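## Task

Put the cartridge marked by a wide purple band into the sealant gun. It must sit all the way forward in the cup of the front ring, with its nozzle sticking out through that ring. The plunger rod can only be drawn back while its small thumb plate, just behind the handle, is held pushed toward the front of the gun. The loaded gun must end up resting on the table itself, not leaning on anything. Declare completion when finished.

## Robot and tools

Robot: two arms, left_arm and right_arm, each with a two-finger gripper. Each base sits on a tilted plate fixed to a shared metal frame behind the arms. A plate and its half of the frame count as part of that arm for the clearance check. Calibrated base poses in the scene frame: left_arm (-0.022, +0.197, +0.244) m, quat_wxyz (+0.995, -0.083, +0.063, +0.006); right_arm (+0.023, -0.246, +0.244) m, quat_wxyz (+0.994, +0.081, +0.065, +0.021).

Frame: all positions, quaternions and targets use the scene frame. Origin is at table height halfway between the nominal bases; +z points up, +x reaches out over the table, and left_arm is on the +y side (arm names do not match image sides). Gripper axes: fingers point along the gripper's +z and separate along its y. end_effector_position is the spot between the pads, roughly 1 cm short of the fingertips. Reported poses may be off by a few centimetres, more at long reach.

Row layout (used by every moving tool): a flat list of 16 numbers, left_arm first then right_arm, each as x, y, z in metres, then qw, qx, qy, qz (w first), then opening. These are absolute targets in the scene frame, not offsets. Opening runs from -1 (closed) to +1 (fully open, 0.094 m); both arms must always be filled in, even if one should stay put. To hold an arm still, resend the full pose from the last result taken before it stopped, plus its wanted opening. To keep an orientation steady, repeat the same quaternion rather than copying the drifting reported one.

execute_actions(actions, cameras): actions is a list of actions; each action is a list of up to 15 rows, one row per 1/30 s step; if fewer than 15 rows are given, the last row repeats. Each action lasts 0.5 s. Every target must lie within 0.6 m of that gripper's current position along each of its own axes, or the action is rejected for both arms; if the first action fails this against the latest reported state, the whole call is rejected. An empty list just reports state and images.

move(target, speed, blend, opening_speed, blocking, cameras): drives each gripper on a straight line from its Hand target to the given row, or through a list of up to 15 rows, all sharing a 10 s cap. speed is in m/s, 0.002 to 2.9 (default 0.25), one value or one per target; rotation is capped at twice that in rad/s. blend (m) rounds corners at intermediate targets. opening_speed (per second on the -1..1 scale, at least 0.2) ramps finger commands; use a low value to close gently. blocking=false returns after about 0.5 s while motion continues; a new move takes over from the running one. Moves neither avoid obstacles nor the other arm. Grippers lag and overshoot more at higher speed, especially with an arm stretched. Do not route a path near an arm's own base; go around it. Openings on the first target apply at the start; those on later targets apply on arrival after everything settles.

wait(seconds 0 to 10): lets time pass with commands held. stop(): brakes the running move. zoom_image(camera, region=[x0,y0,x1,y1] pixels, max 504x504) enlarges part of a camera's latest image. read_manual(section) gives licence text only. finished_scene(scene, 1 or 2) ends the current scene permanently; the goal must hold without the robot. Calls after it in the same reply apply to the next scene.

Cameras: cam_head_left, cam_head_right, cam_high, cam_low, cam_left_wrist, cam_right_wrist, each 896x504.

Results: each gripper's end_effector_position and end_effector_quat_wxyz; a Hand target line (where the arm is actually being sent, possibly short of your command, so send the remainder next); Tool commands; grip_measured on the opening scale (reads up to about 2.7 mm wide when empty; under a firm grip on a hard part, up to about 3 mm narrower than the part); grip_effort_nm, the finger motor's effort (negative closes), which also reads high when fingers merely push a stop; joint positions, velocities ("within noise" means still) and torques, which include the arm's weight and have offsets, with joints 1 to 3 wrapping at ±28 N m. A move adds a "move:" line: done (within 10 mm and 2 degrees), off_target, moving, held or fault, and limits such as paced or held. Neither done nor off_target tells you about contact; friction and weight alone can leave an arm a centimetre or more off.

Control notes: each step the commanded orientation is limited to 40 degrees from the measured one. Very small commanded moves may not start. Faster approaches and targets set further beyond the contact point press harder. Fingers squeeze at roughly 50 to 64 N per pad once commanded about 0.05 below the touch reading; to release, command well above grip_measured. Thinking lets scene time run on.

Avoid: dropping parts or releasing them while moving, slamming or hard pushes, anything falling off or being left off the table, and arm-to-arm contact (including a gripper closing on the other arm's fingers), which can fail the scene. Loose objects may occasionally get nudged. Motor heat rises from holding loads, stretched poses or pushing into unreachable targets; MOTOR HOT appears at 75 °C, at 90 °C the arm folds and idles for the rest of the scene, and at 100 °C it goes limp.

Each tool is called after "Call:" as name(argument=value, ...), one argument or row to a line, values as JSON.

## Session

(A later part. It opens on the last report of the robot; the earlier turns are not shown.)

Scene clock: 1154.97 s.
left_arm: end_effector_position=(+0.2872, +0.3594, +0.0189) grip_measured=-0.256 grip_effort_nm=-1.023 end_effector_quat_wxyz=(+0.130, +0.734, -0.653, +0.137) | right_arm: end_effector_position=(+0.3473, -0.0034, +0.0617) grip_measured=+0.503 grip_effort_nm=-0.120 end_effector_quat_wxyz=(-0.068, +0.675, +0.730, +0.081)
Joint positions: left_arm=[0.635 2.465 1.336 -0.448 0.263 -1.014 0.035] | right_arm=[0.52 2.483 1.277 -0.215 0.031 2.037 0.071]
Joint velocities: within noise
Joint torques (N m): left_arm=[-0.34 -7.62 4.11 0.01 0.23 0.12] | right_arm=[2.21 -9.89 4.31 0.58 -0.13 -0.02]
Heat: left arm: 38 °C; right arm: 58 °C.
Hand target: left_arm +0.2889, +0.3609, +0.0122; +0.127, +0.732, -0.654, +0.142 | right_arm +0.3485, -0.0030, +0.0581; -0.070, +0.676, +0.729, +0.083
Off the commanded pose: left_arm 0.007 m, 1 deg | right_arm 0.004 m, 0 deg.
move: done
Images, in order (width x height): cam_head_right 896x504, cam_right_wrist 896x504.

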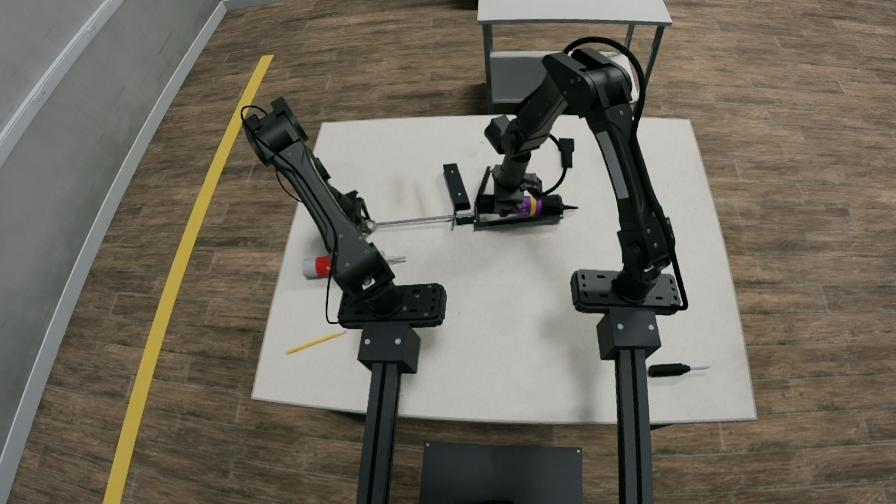

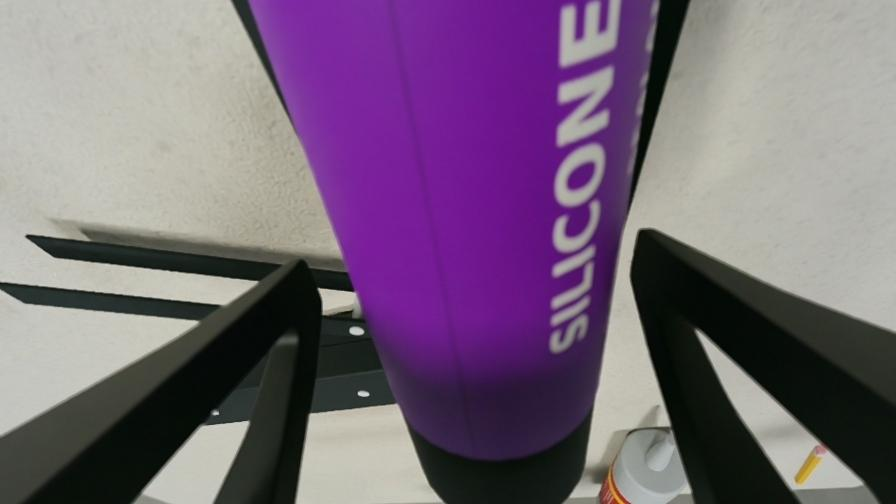

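Call:
move(
  target=[
    [0.289, 0.361, 0.012, 0.1271, 0.7324, -0.6536, 0.1424, -0.45, 0.3475, -0.003, 0.058, -0.0703, 0.6757, 0.7292, 0.083, -0.1],
    [0.289, 0.361, 0.012, 0.1271, 0.7324, -0.6536, 0.1424, -0.45, 0.3475, 0.014, 0.066, -0.0703, 0.6757, 0.7292, 0.083, -0.1],
  ],
  speed=[0.05,0.05],
  opening_speed=0.5,
  cameras=["cam_right_wrist","cam_head_right"],
)

Call:
zoom_image(
  camera="cam_head_right",
  region=[440, 170, 590, 235],
)

Scene clock: 1160.20 s.
left_arm: end_effector_position=(+0.2872, +0.3594, +0.0189) grip_measured=-0.256 grip_effort_nm=-1.028 end_effector_quat_wxyz=(+0.130, +0.734, -0.653, +0.137) | right_arm: end_effector_position=(+0.3487, +0.0050, +0.0639) grip_measured=+0.012 grip_effort_nm=-1.009 end_effector_quat_wxyz=(-0.070, +0.679, +0.726, +0.084)
Joint positions: left_arm=[0.635 2.465 1.336 -0.448 0.263 -1.014 0.035] | right_arm=[0.535 2.49 1.299 -0.225 0.029 2.064 0.048]
Joint velocities: within noise
Joint torques (N m): left_arm=[-0.24 -7.54 4.19 0.04 0.21 0.12] | right_arm=[4.51 -10.33 6.17 0.29 -0.07 0.12]
Heat: left arm: 38 °C; right arm: 57 °C.
Hand target: left_arm +0.2889, +0.3609, +0.0122; +0.127, +0.732, -0.654, +0.142 | right_arm +0.3475, +0.0139, +0.0662; -0.070, +0.676, +0.729, +0.084
Off the commanded pose: left_arm 0.007 m, 1 deg | right_arm 0.009 m, 1 deg.
move: done
Images, in order (width x height): cam_head_right 896x504, cam_right_wrist 896x504.

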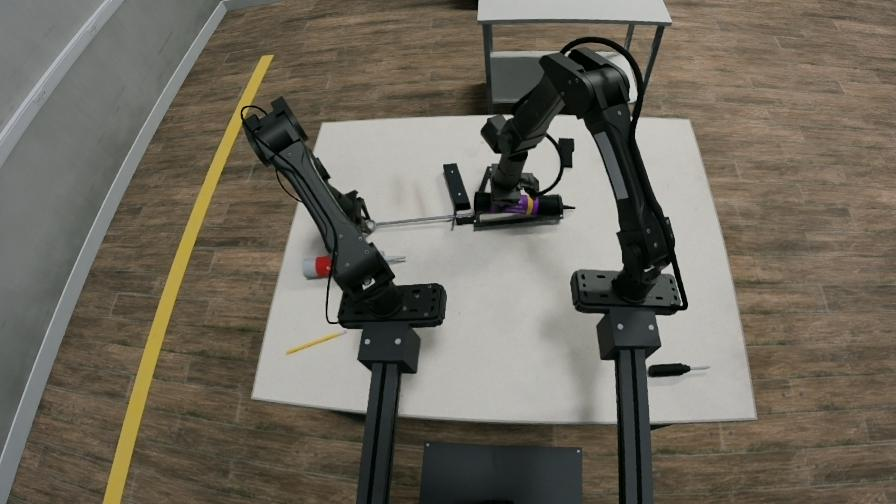

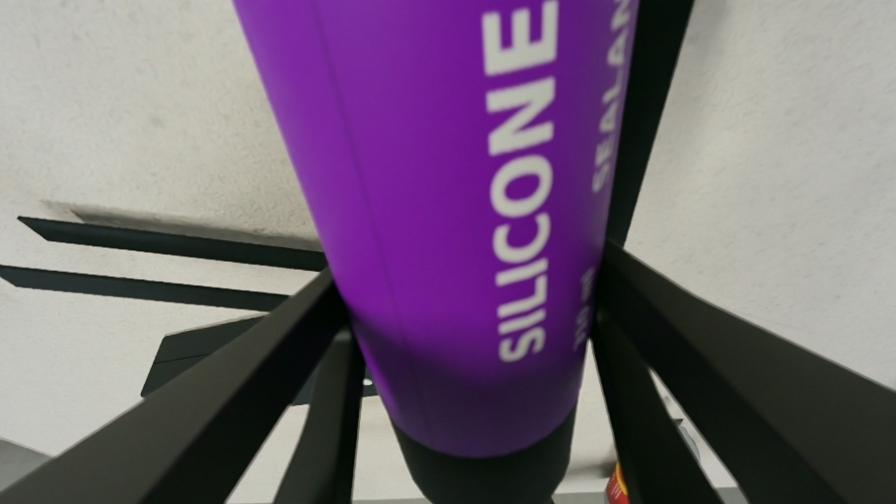

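Scaled by 3.360 from the camera's 896x504 image, which has a finer 1280x720 frame.

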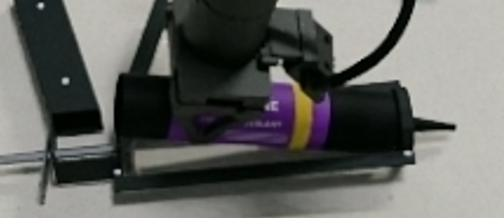

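Call:
move(
  target=[
    [0.289, 0.361, 0.012, 0.1271, 0.7324, -0.6536, 0.1424, -0.45, 0.3405, 0.006, 0.052, -0.0543, 0.6773, 0.7305, 0.0683, -0.1],
  ],
  speed=[0.05],
  cameras=["cam_right_wrist","cam_head_right","cam_high"],
)

Call:
zoom_image(
  camera="cam_head_right",
  region=[440, 170, 590, 235],
)

Call:
zoom_image(
  camera="cam_high",
  region=[410, 280, 510, 400],
)

Scene clock: 1167.87 s.
left_arm: end_effector_position=(+0.2872, +0.3594, +0.0189) grip_measured=-0.256 grip_effort_nm=-1.033 end_effector_quat_wxyz=(+0.130, +0.734, -0.653, +0.137) | right_arm: end_effector_position=(+0.3479, +0.0044, +0.0624) grip_measured=+0.012 grip_effort_nm=-1.004 end_effector_quat_wxyz=(-0.063, +0.680, +0.726, +0.081)
Joint positions: left_arm=[0.635 2.465 1.336 -0.448 0.263 -1.014 0.035] | right_arm=[0.541 2.494 1.299 -0.224 0.045 2.069 0.048]
Joint velocities: within noise
Joint torques (N m): left_arm=[-0.34 -7.54 4.11 0.06 0.17 0.12] | right_arm=[4.23 -8.32 4.56 0.53 0.17 0.1]
Heat: left arm: 38 °C; right arm: 57 °C.
Hand target: left_arm +0.2889, +0.3609, +0.0122; +0.127, +0.732, -0.654, +0.142 | right_arm +0.3404, +0.0057, +0.0524; -0.054, +0.677, +0.731, +0.069
Off the commanded pose: left_arm 0.007 m, 1 deg | right_arm 0.013 m, 2 deg.
move: off_target (right_arm)
Images, in order (width x height): cam_head_right 896x504, cam_high 896x504, cam_right_wrist 896x504.

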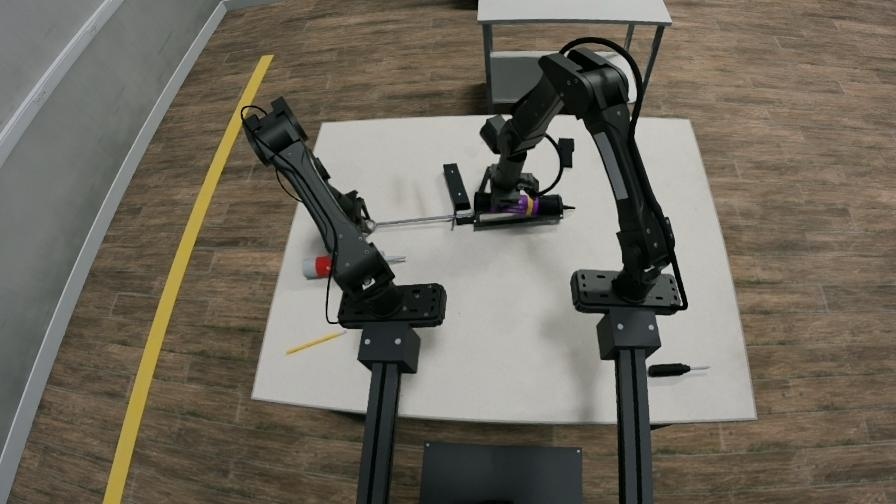

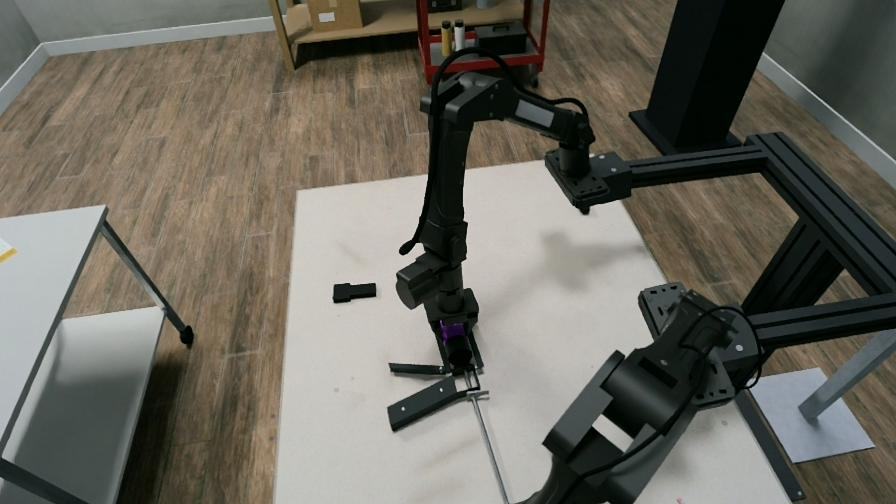

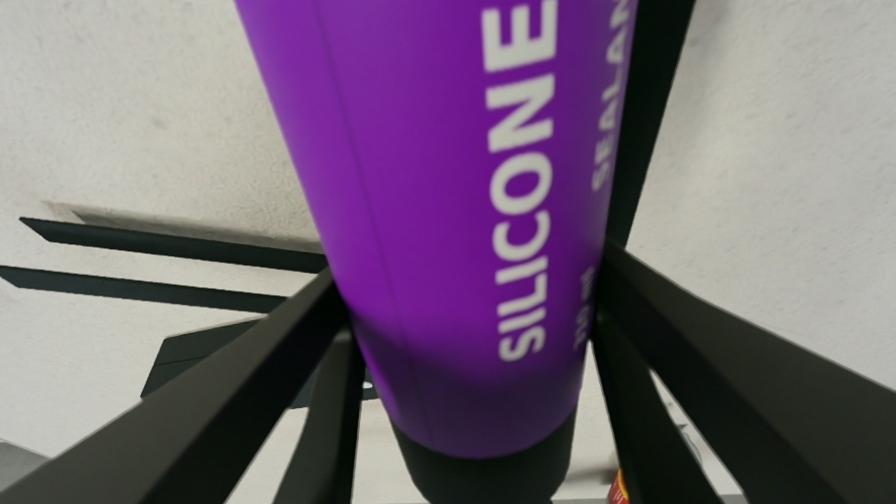

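Scaled by 3.360 from the camera's 896x504 image, which has a finer 1280x720 frame.

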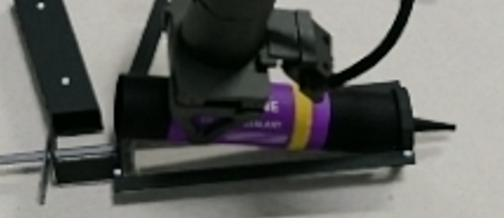

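Scaled by 4.200 from the camera's 896x504 image, which has a finer 1280x720 frame.

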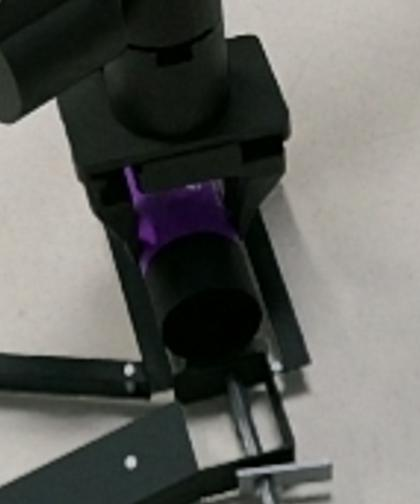

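Call:
move(
  target=[
    [0.289, 0.361, 0.012, 0.1271, 0.7324, -0.6536, 0.1424, -0.45, 0.344, 0.010, 0.085, -0.0703, 0.6757, 0.7292, 0.083, -0.1],
    [0.289, 0.361, 0.012, 0.1271, 0.7324, -0.6536, 0.1424, -0.45, 0.3415, 0.008, 0.070, -0.0703, 0.6757, 0.7292, 0.083, -0.1],
  ],
  speed=[0.05,0.05],
  cameras=["cam_right_wrist","cam_high"],
)

Call:
zoom_image(
  camera="cam_high",
  region=[410, 280, 510, 400],
)

Scene clock: 1175.83 s.
left_arm: end_effector_position=(+0.2873, +0.3593, +0.0190) grip_measured=-0.256 grip_effort_nm=-1.028 end_effector_quat_wxyz=(+0.130, +0.734, -0.653, +0.138) | right_arm: end_effector_position=(+0.3443, +0.0024, +0.0632) grip_measured=+0.012 grip_effort_nm=-1.004 end_effector_quat_wxyz=(-0.065, +0.679, +0.727, +0.078)
Joint positions: left_arm=[0.635 2.465 1.336 -0.448 0.264 -1.014 0.035] | right_arm=[0.541 2.486 1.285 -0.226 0.043 2.069 0.048]
Joint velocities: within noise
Joint torques (N m): left_arm=[-0.17 -7.61 4.16 0.01 0.22 0.1] | right_arm=[3.7 -12.53 3.19 0.43 -0.18 0.03]
Heat: left arm: 38 °C; right arm: 56 °C.
Hand target: left_arm +0.2889, +0.3609, +0.0122; +0.127, +0.732, -0.654, +0.142 | right_arm +0.3415, +0.0078, +0.0698; -0.070, +0.676, +0.729, +0.083
Off the commanded pose: left_arm 0.007 m, 1 deg | right_arm 0.009 m, 1 deg.
move: done
Images, in order (width x height): cam_high 896x504, cam_right_wrist 896x504.

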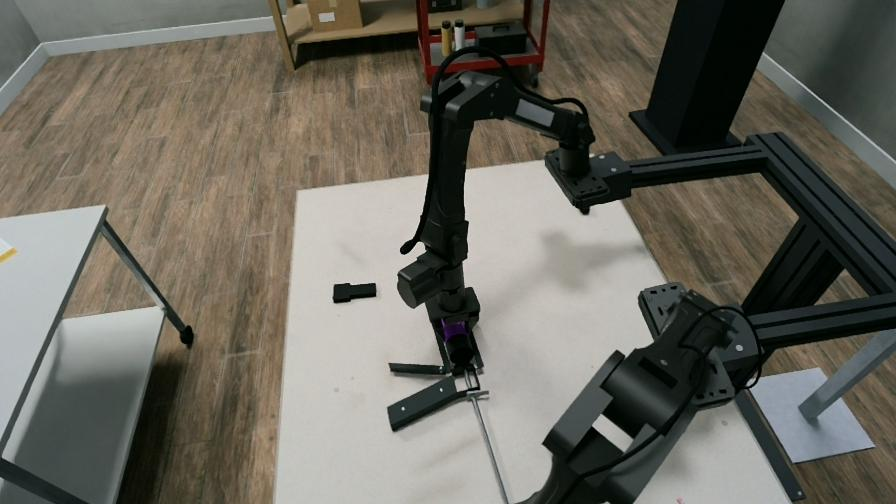

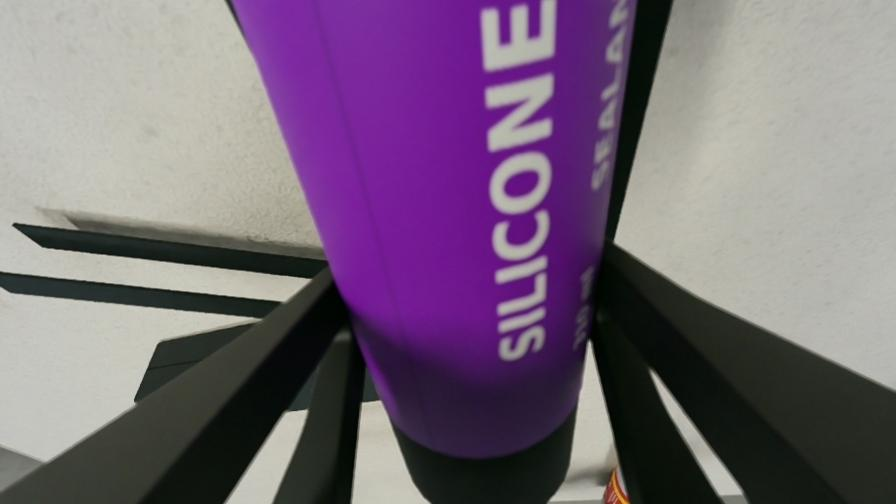

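Scaled by 4.200 from the camera's 896x504 image, which has a finer 1280x720 frame.

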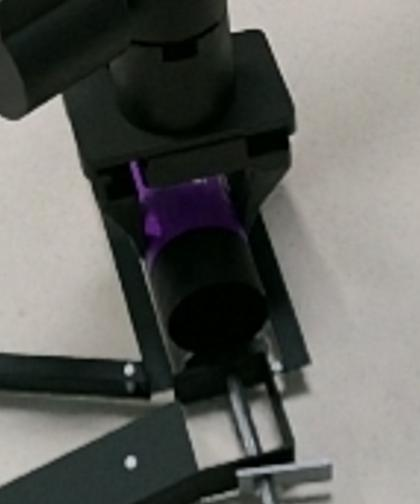

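Call:
move(
  target=[
    [0.289, 0.361, 0.012, 0.1271, 0.7324, -0.6536, 0.1424, -0.45, 0.340, 0.006, 0.048, -0.0543, 0.6773, 0.7305, 0.0683, -0.1],
  ],
  speed=[0.05],
  cameras=["cam_right_wrist","cam_high","cam_head_right"],
)

Call:
zoom_image(
  camera="cam_high",
  region=[410, 280, 510, 400],
)

Call:
zoom_image(
  camera="cam_head_right",
  region=[440, 170, 590, 235],
)

Scene clock: 1178.97 s.
left_arm: end_effector_position=(+0.2873, +0.3593, +0.0190) grip_measured=-0.256 grip_effort_nm=-1.023 end_effector_quat_wxyz=(+0.130, +0.734, -0.653, +0.138) | right_arm: end_effector_position=(+0.3450, +0.0023, +0.0619) grip_measured=+0.012 grip_effort_nm=-1.004 end_effector_quat_wxyz=(-0.063, +0.678, +0.728, +0.076)
Joint positions: left_arm=[0.635 2.465 1.336 -0.448 0.264 -1.014 0.035] | right_arm=[0.541 2.492 1.293 -0.231 0.047 2.066 0.048]
Joint velocities: within noise
Joint torques (N m): left_arm=[-0.31 -7.61 4.21 0.02 0.21 0.1] | right_arm=[4.04 -7.24 5.09 0.73 0.14 0.11]
Heat: left arm: 38 °C; right arm: 55 °C.
Hand target: left_arm +0.2889, +0.3609, +0.0122; +0.127, +0.732, -0.654, +0.142 | right_arm +0.3396, +0.0054, +0.0486; -0.054, +0.677, +0.731, +0.068
Off the commanded pose: left_arm 0.007 m, 1 deg | right_arm 0.015 m, 1 deg.
move: off_target (right_arm)
Images, in order (width x height): cam_head_right 896x504, cam_high 896x504, cam_right_wrist 896x504.

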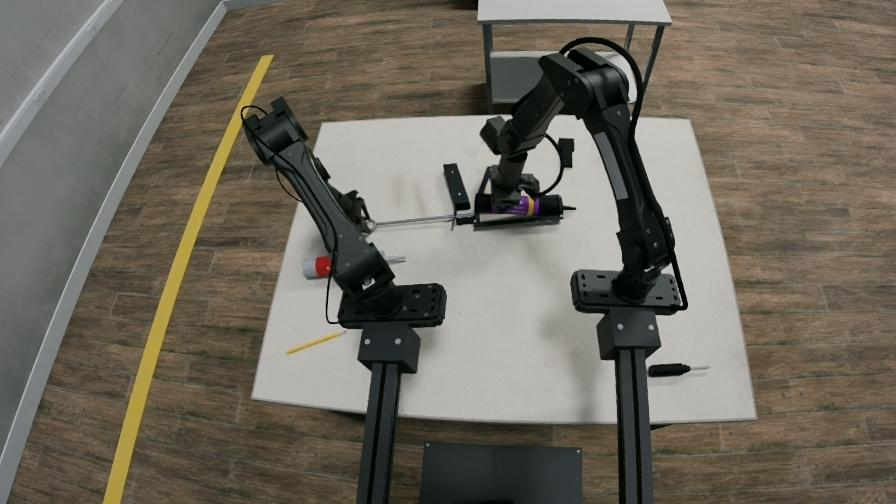

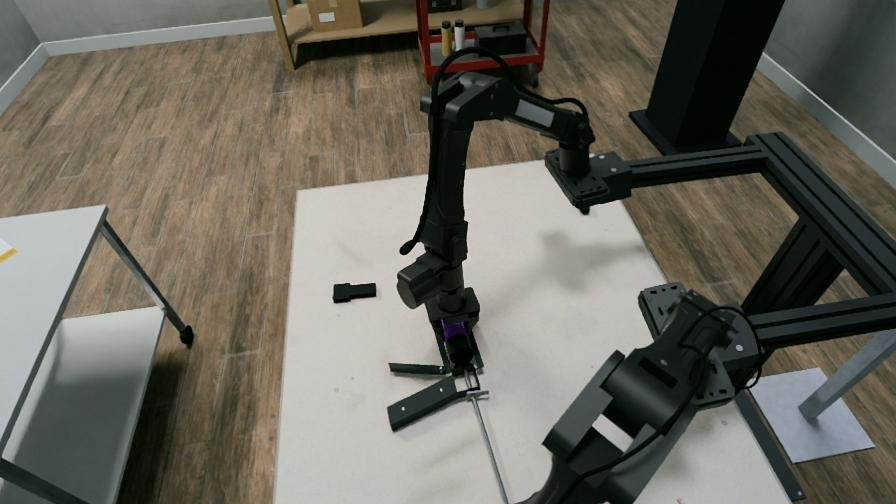

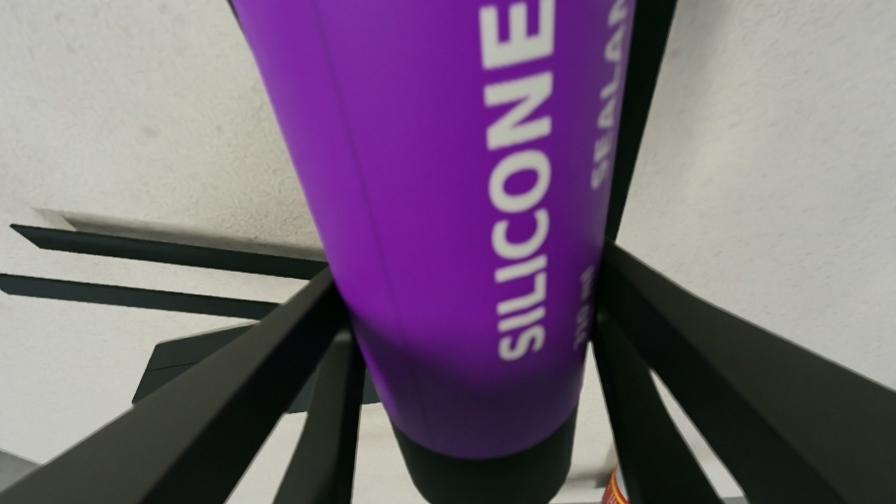

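Scaled by 4.200 from the camera's 896x504 image, which has a finer 1280x720 frame.

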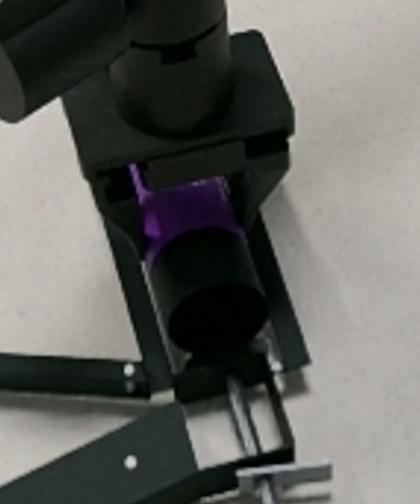

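Scaled by 3.360 from the camera's 896x504 image, which has a finer 1280x720 frame.

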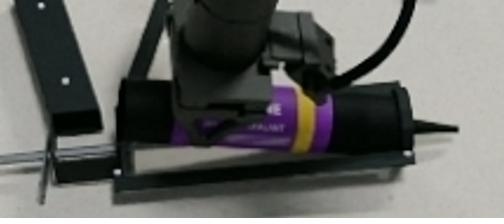

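Call:
move(
  target=[
    [0.289, 0.361, 0.012, 0.1271, 0.7324, -0.6536, 0.1424, -0.45, 0.337, 0.012, 0.090, -0.0703, 0.6757, 0.7292, 0.083, -0.1],
  ],
  speed=[0.05],
  cameras=["cam_right_wrist","cam_high"],
)

Call:
zoom_image(
  camera="cam_high",
  region=[410, 280, 510, 400],
)

Scene clock: 1199.87 s.
left_arm: end_effector_position=(+0.2871, +0.3595, +0.0189) grip_measured=-0.256 grip_effort_nm=-1.023 end_effector_quat_wxyz=(+0.129, +0.732, -0.655, +0.137) | right_arm: end_effector_position=(+0.3371, +0.0044, +0.0690) grip_measured=+0.012 grip_effort_nm=-1.004 end_effector_quat_wxyz=(-0.067, +0.677, +0.729, +0.076)
Joint positions: left_arm=[0.635 2.465 1.336 -0.448 0.262 -1.009 0.035] | right_arm=[0.557 2.463 1.262 -0.23 0.041 2.08 0.048]
Joint velocities: within noise
Joint torques (N m): left_arm=[-0.16 -7.6 4.25 0.02 0.24 0.04] | right_arm=[4.56 -15.58 3.74 0.07 -0.12 0.2]
Heat: left arm: 38 °C; right arm: 52 °C.
Hand target: left_arm +0.2889, +0.3609, +0.0122; +0.127, +0.732, -0.654, +0.142 | right_arm +0.3371, +0.0121, +0.0890; -0.070, +0.676, +0.729, +0.083
Off the commanded pose: left_arm 0.007 m, 1 deg | right_arm 0.022 m, 1 deg.
move: off_target (right_arm)
Images, in order (width x height): cam_high 896x504, cam_right_wrist 896x504.

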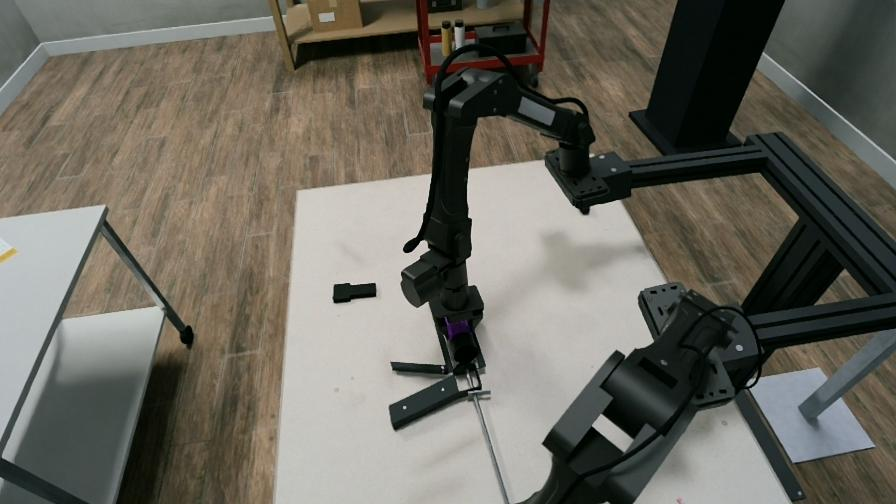

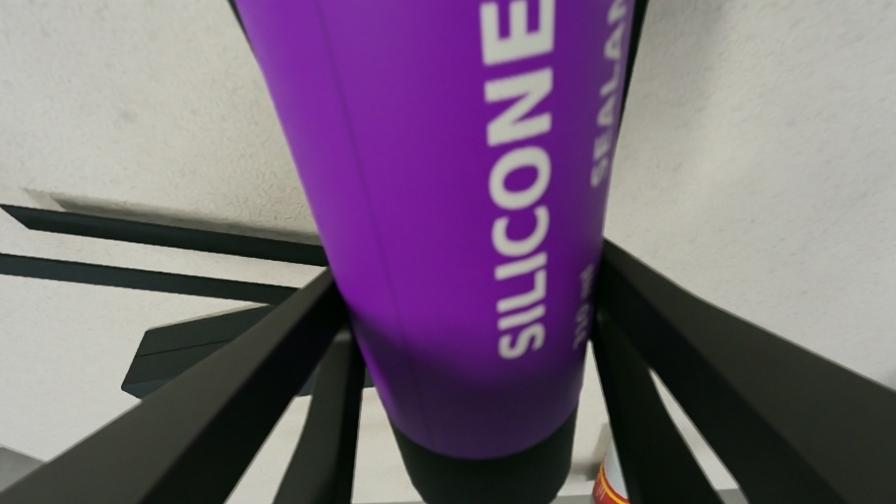

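Scaled by 4.200 from the camera's 896x504 image, which has a finer 1280x720 frame.

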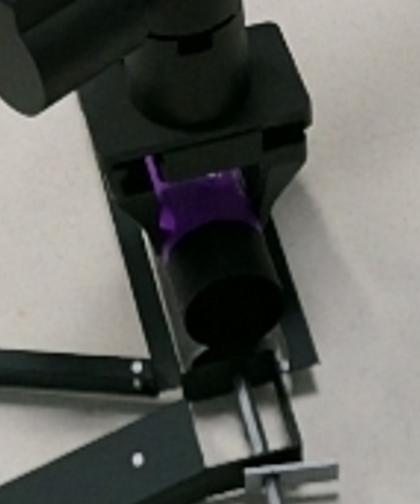

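Call:
move(
  target=[
    [0.289, 0.361, 0.012, 0.1271, 0.7324, -0.6536, 0.1424, -0.45, 0.342, 0.008, 0.072, -0.0703, 0.6757, 0.7292, 0.083, -0.1],
    [0.289, 0.361, 0.012, 0.1271, 0.7324, -0.6536, 0.1424, -0.45, 0.342, 0.008, 0.072, -0.0703, 0.6757, 0.7292, 0.083, 0.03],
  ],
  speed=[0.05,0.05],
  opening_speed=0.2,
  cameras=["cam_right_wrist","cam_high","cam_head_right"],
)

Call:
move(
  target=[
    [0.289, 0.361, 0.012, 0.1271, 0.7324, -0.6536, 0.1424, -0.45, 0.342, 0.008, 0.072, -0.0703, 0.6757, 0.7292, 0.083, 0.1],
  ],
  speed=[0.05],
  opening_speed=0.2,
  cameras=["cam_right_wrist","cam_high","cam_head_right"],
)

Call:
zoom_image(
  camera="cam_high",
  region=[410, 280, 510, 400],
)

Call:
zoom_image(
  camera="cam_head_right",
  region=[440, 170, 590, 235],
)

Scene clock: 1224.03 s.
left_arm: end_effector_position=(+0.2871, +0.3595, +0.0189) grip_measured=-0.256 grip_effort_nm=-1.028 end_effector_quat_wxyz=(+0.129, +0.732, -0.655, +0.137) | right_arm: end_effector_position=(+0.3367, +0.0050, +0.0691) grip_measured=+0.031 grip_effort_nm=-0.364 end_effector_quat_wxyz=(-0.069, +0.675, +0.731, +0.077)
Joint positions: left_arm=[0.635 2.465 1.336 -0.448 0.262 -1.009 0.035] | right_arm=[0.557 2.463 1.262 -0.23 0.037 2.073 0.048]
Joint velocities: left_arm=[within noise] | right_arm=[0.002 0.007 -0.002 -0.022 -0.037 0.037 0.009]
Joint torques (N m): left_arm=[-0.39 -7.71 4.22 0.01 0.24 0.08] | right_arm=[2.3 -10.99 5.29 0.41 -0.1 -0.01]
Heat: left arm: 38 °C; right arm: 57 °C.
Hand target: left_arm +0.2889, +0.3609, +0.0122; +0.127, +0.732, -0.654, +0.142 | right_arm +0.3421, +0.0080, +0.0721; -0.070, +0.676, +0.729, +0.083
Off the commanded pose: left_arm 0.007 m, 1 deg | right_arm 0.007 m, 1 deg.
move: done
Images, in order (width x height): cam_head_right 896x504, cam_high 896x504, cam_right_wrist 896x504.

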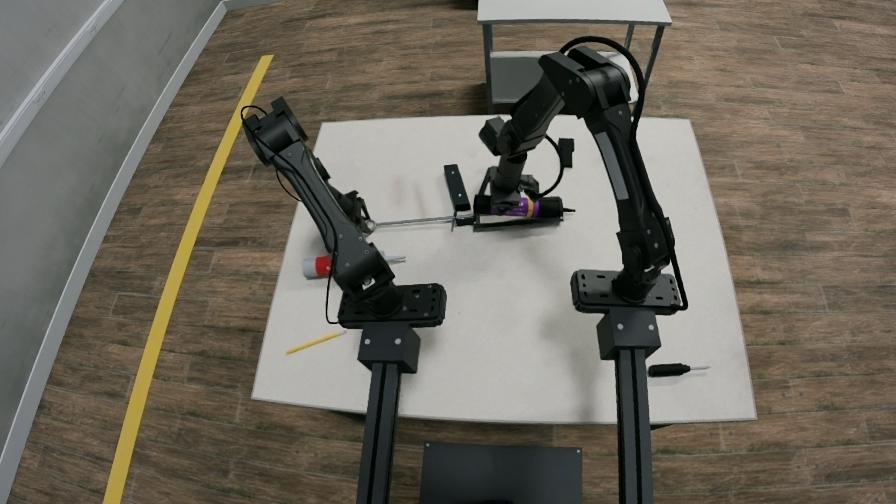

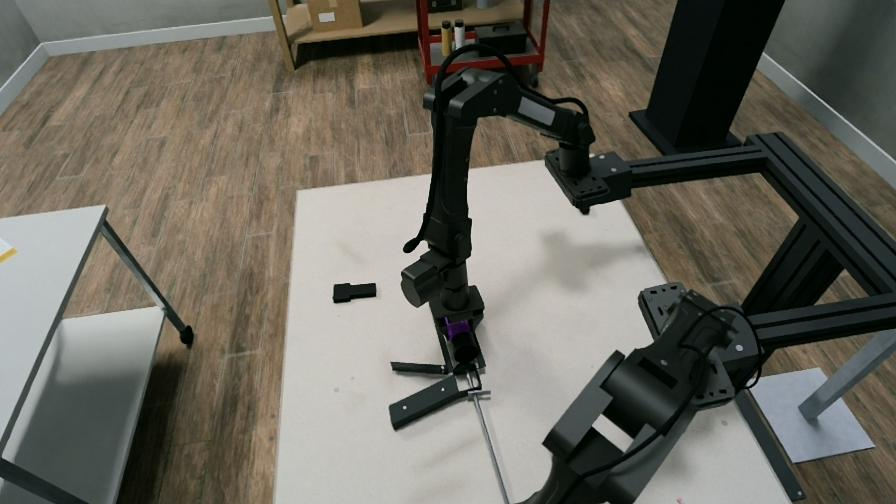

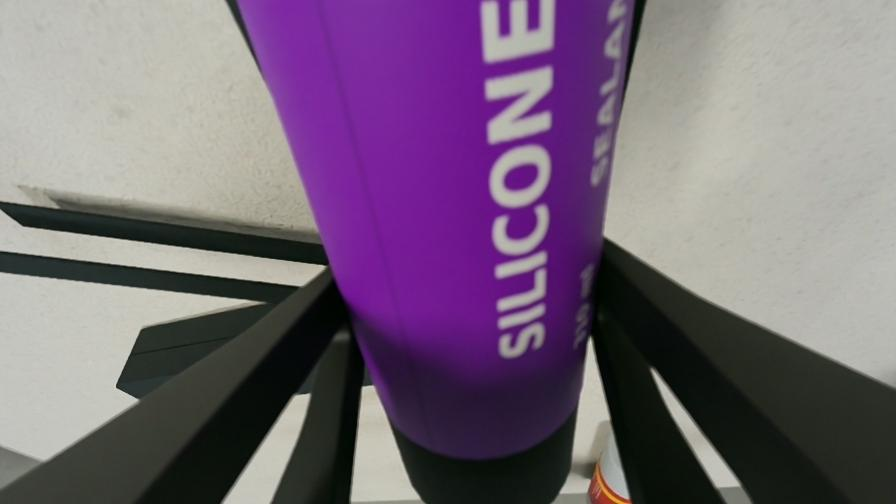

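Scene clock: 1224.73 s.
left_arm: end_effector_position=(+0.2871, +0.3595, +0.0189) grip_measured=-0.256 grip_effort_nm=-1.033 end_effector_quat_wxyz=(+0.129, +0.732, -0.655, +0.137) | right_arm: end_effector_position=(+0.3366, +0.0053, +0.0692) grip_measured=+0.097 grip_effort_nm=0.164 end_effector_quat_wxyz=(-0.069, +0.674, +0.731, +0.077)
Joint positions: left_arm=[0.635 2.465 1.336 -0.448 0.262 -1.009 0.035] | right_arm=[0.557 2.463 1.262 -0.23 0.036 2.072 0.052]
Joint velocities: within noise
Joint torques (N m): left_arm=[-0.34 -7.6 4.14 0.02 0.23 0.06] | right_arm=[2.33 -10.88 5.34 0.41 -0.08 0.02]
Heat: left arm: 38 °C; right arm: 57 °C.
Hand target: left_arm +0.2889, +0.3609, +0.0122; +0.127, +0.732, -0.654, +0.142 | right_arm +0.3421, +0.0080, +0.0721; -0.070, +0.676, +0.729, +0.083
Off the commanded pose: left_arm 0.007 m, 1 deg | right_arm 0.007 m, 1 deg.
move: done
Images, in order (width x height): cam_head_right 896x504, cam_high 896x504, cam_right_wrist 896x504.

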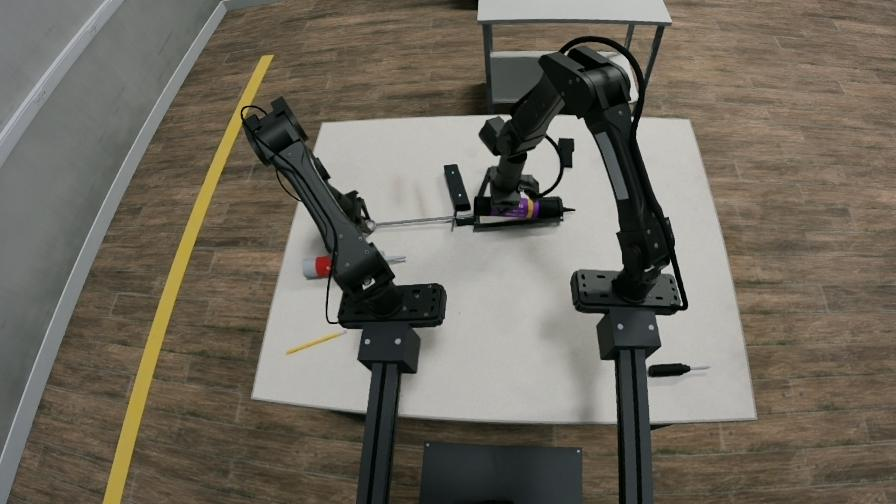

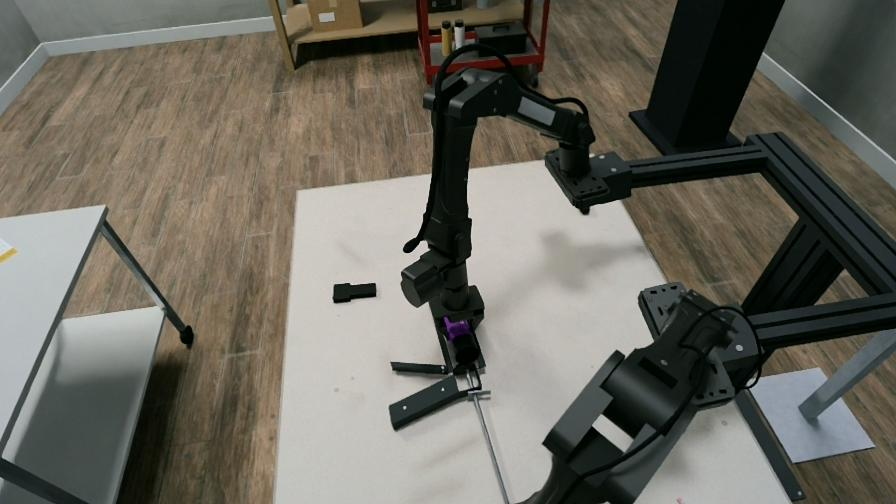

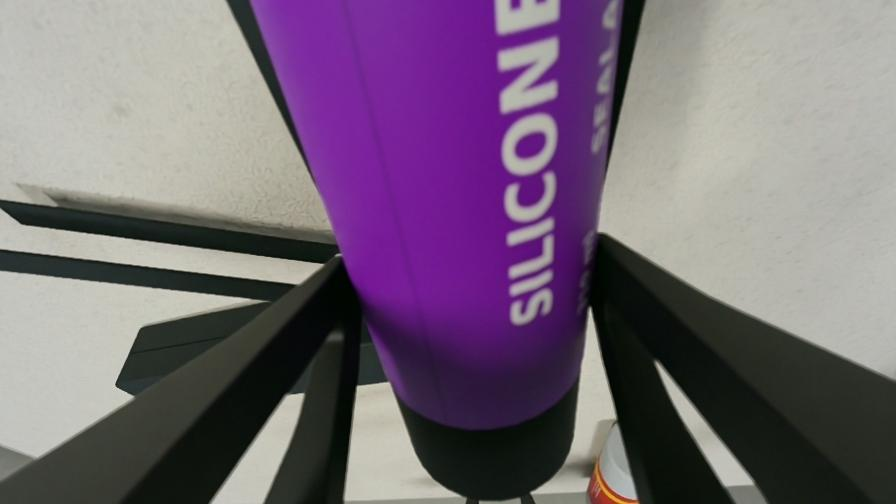

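Scaled by 4.200 from the camera's 896x504 image, which has a finer 1280x720 frame.

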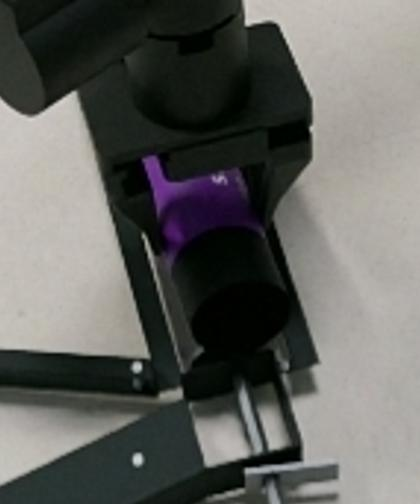

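Scaled by 3.360 from the camera's 896x504 image, which has a finer 1280x720 frame.

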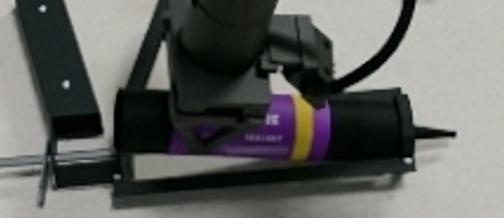

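Call:
move(
  target=[
    [0.289, 0.361, 0.012, 0.1271, 0.7324, -0.6536, 0.1424, -0.45, 0.340, 0.008, 0.054, -0.0703, 0.6757, 0.7292, 0.083, 0.13],
    [0.289, 0.361, 0.012, 0.1271, 0.7324, -0.6536, 0.1424, -0.45, 0.340, 0.008, 0.054, -0.0703, 0.6757, 0.7292, 0.083, 0.02],
  ],
  speed=[0.08,0.05],
  opening_speed=0.3,
  cameras=["cam_right_wrist","cam_head_right"],
)

Scene clock: 1235.20 s.
left_arm: end_effector_position=(+0.2871, +0.3595, +0.0189) grip_measured=-0.256 grip_effort_nm=-1.018 end_effector_quat_wxyz=(+0.129, +0.732, -0.655, +0.137) | right_arm: end_effector_position=(+0.3295, +0.0048, +0.0559) grip_measured=+0.024 grip_effort_nm=-0.965 end_effector_quat_wxyz=(-0.073, +0.670, +0.735, +0.070)
Joint positions: left_arm=[0.635 2.465 1.336 -0.448 0.262 -1.009 0.035] | right_arm=[0.557 2.501 1.262 -0.208 0.031 2.064 0.048]
Joint velocities: within noise
Joint torques (N m): left_arm=[-0.32 -7.71 4.25 0.02 0.2 0.06] | right_arm=[1.72 -9.69 5.53 0.65 -0.08 0.07]
Heat: left arm: 38 °C; right arm: 55 °C.
Hand target: left_arm +0.2889, +0.3609, +0.0122; +0.127, +0.732, -0.654, +0.142 | right_arm +0.3400, +0.0078, +0.0544; -0.070, +0.676, +0.729, +0.083
Off the commanded pose: left_arm 0.007 m, 1 deg | right_arm 0.011 m, 2 deg.
move: off_target (right_arm); target 2's new opening was sent with right_arm's hand 0.011 m and 2 deg from that target
Images, in order (width x height): cam_head_right 896x504, cam_right_wrist 896x504.

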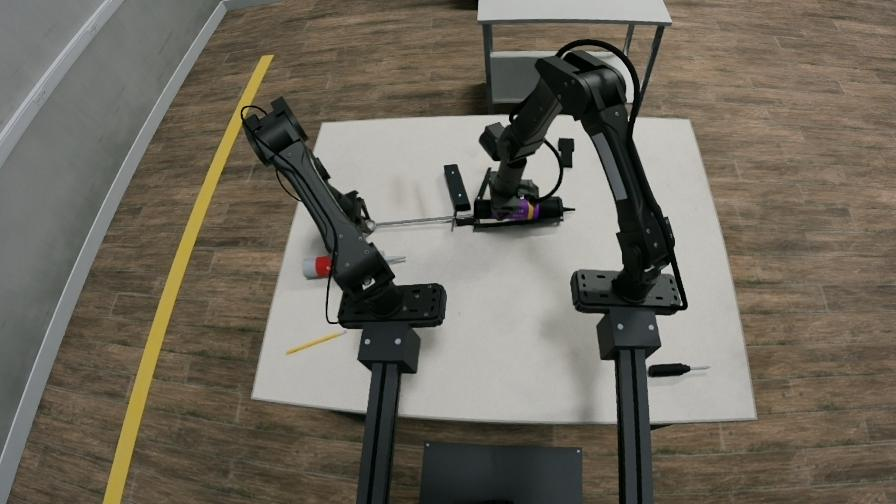

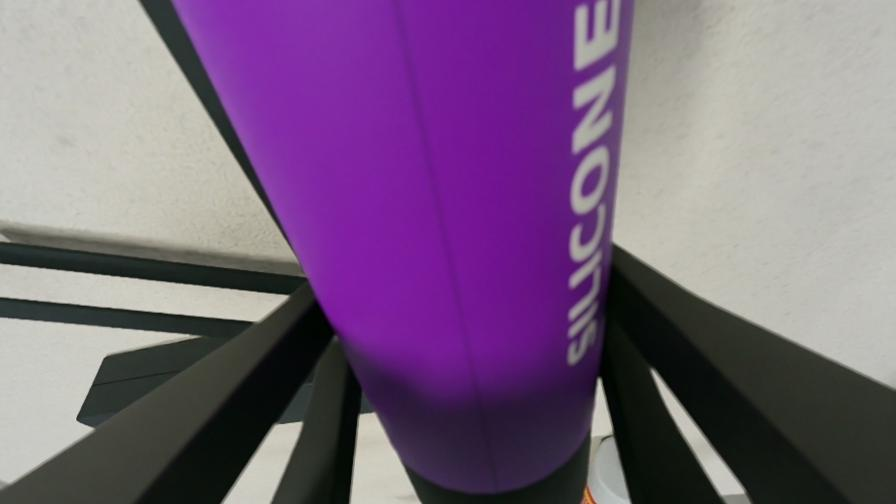

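Call:
move(
  target=[
    [0.289, 0.361, 0.012, 0.1271, 0.7324, -0.6536, 0.1424, -0.45, 0.340, 0.008, 0.054, -0.0703, 0.6757, 0.7292, 0.083, 0.13],
    [0.289, 0.361, 0.012, 0.1271, 0.7324, -0.6536, 0.1424, -0.45, 0.352, 0.009, 0.062, -0.0703, 0.6757, 0.7292, 0.083, 0.13],
  ],
  speed=[0.05,0.05],
  cameras=["cam_right_wrist","cam_head_right"],
)

Call:
zoom_image(
  camera="cam_head_right",
  region=[440, 170, 590, 235],
)

Scene clock: 1244.03 s.
left_arm: end_effector_position=(+0.2871, +0.3595, +0.0189) grip_measured=-0.256 grip_effort_nm=-1.033 end_effector_quat_wxyz=(+0.129, +0.732, -0.655, +0.137) | right_arm: end_effector_position=(+0.3455, +0.0087, +0.0626) grip_measured=+0.128 grip_effort_nm=0.154 end_effector_quat_wxyz=(-0.074, +0.673, +0.731, +0.078)
Joint positions: left_arm=[0.635 2.465 1.336 -0.448 0.262 -1.009 0.035] | right_arm=[0.544 2.501 1.315 -0.244 0.024 2.059 0.053]
Joint velocities: within noise
Joint torques (N m): left_arm=[-0.42 -7.46 4.26 0.02 0.2 0.04] | right_arm=[2.04 -10.56 5.42 0.5 -0.04 -0.02]
Heat: left arm: 38 °C; right arm: 56 °C.
Hand target: left_arm +0.2889, +0.3609, +0.0122; +0.127, +0.732, -0.654, +0.142 | right_arm +0.3520, +0.0090, +0.0622; -0.070, +0.676, +0.729, +0.083
Off the commanded pose: left_arm 0.007 m, 1 deg | right_arm 0.007 m, 1 deg.
move: done
Images, in order (width x height): cam_head_right 896x504, cam_right_wrist 896x504.

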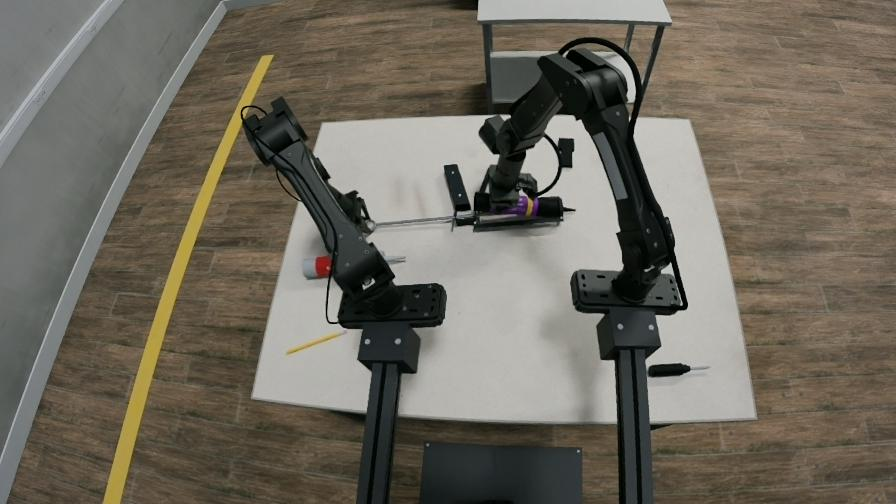

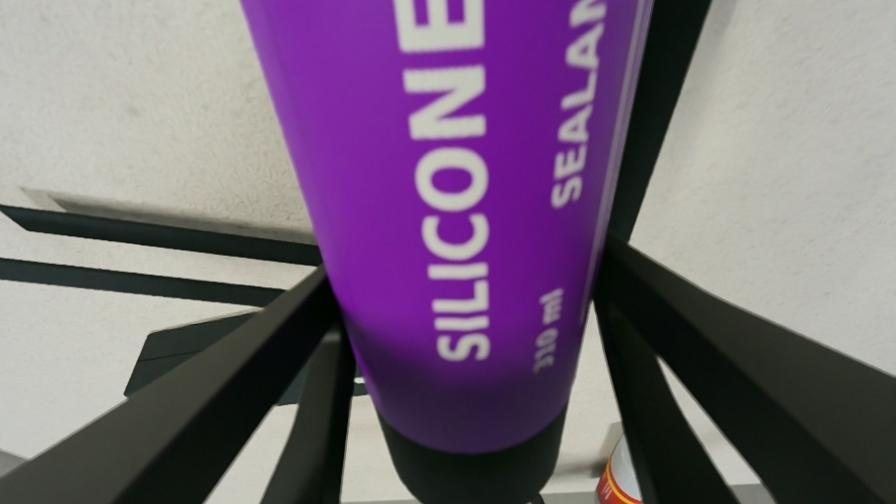

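Scaled by 3.360 from the camera's 896x504 image, which has a finer 1280x720 frame.

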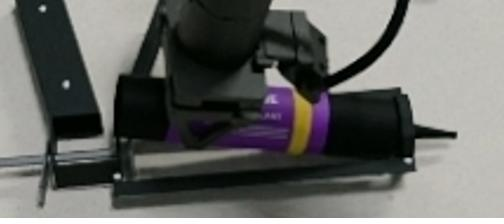

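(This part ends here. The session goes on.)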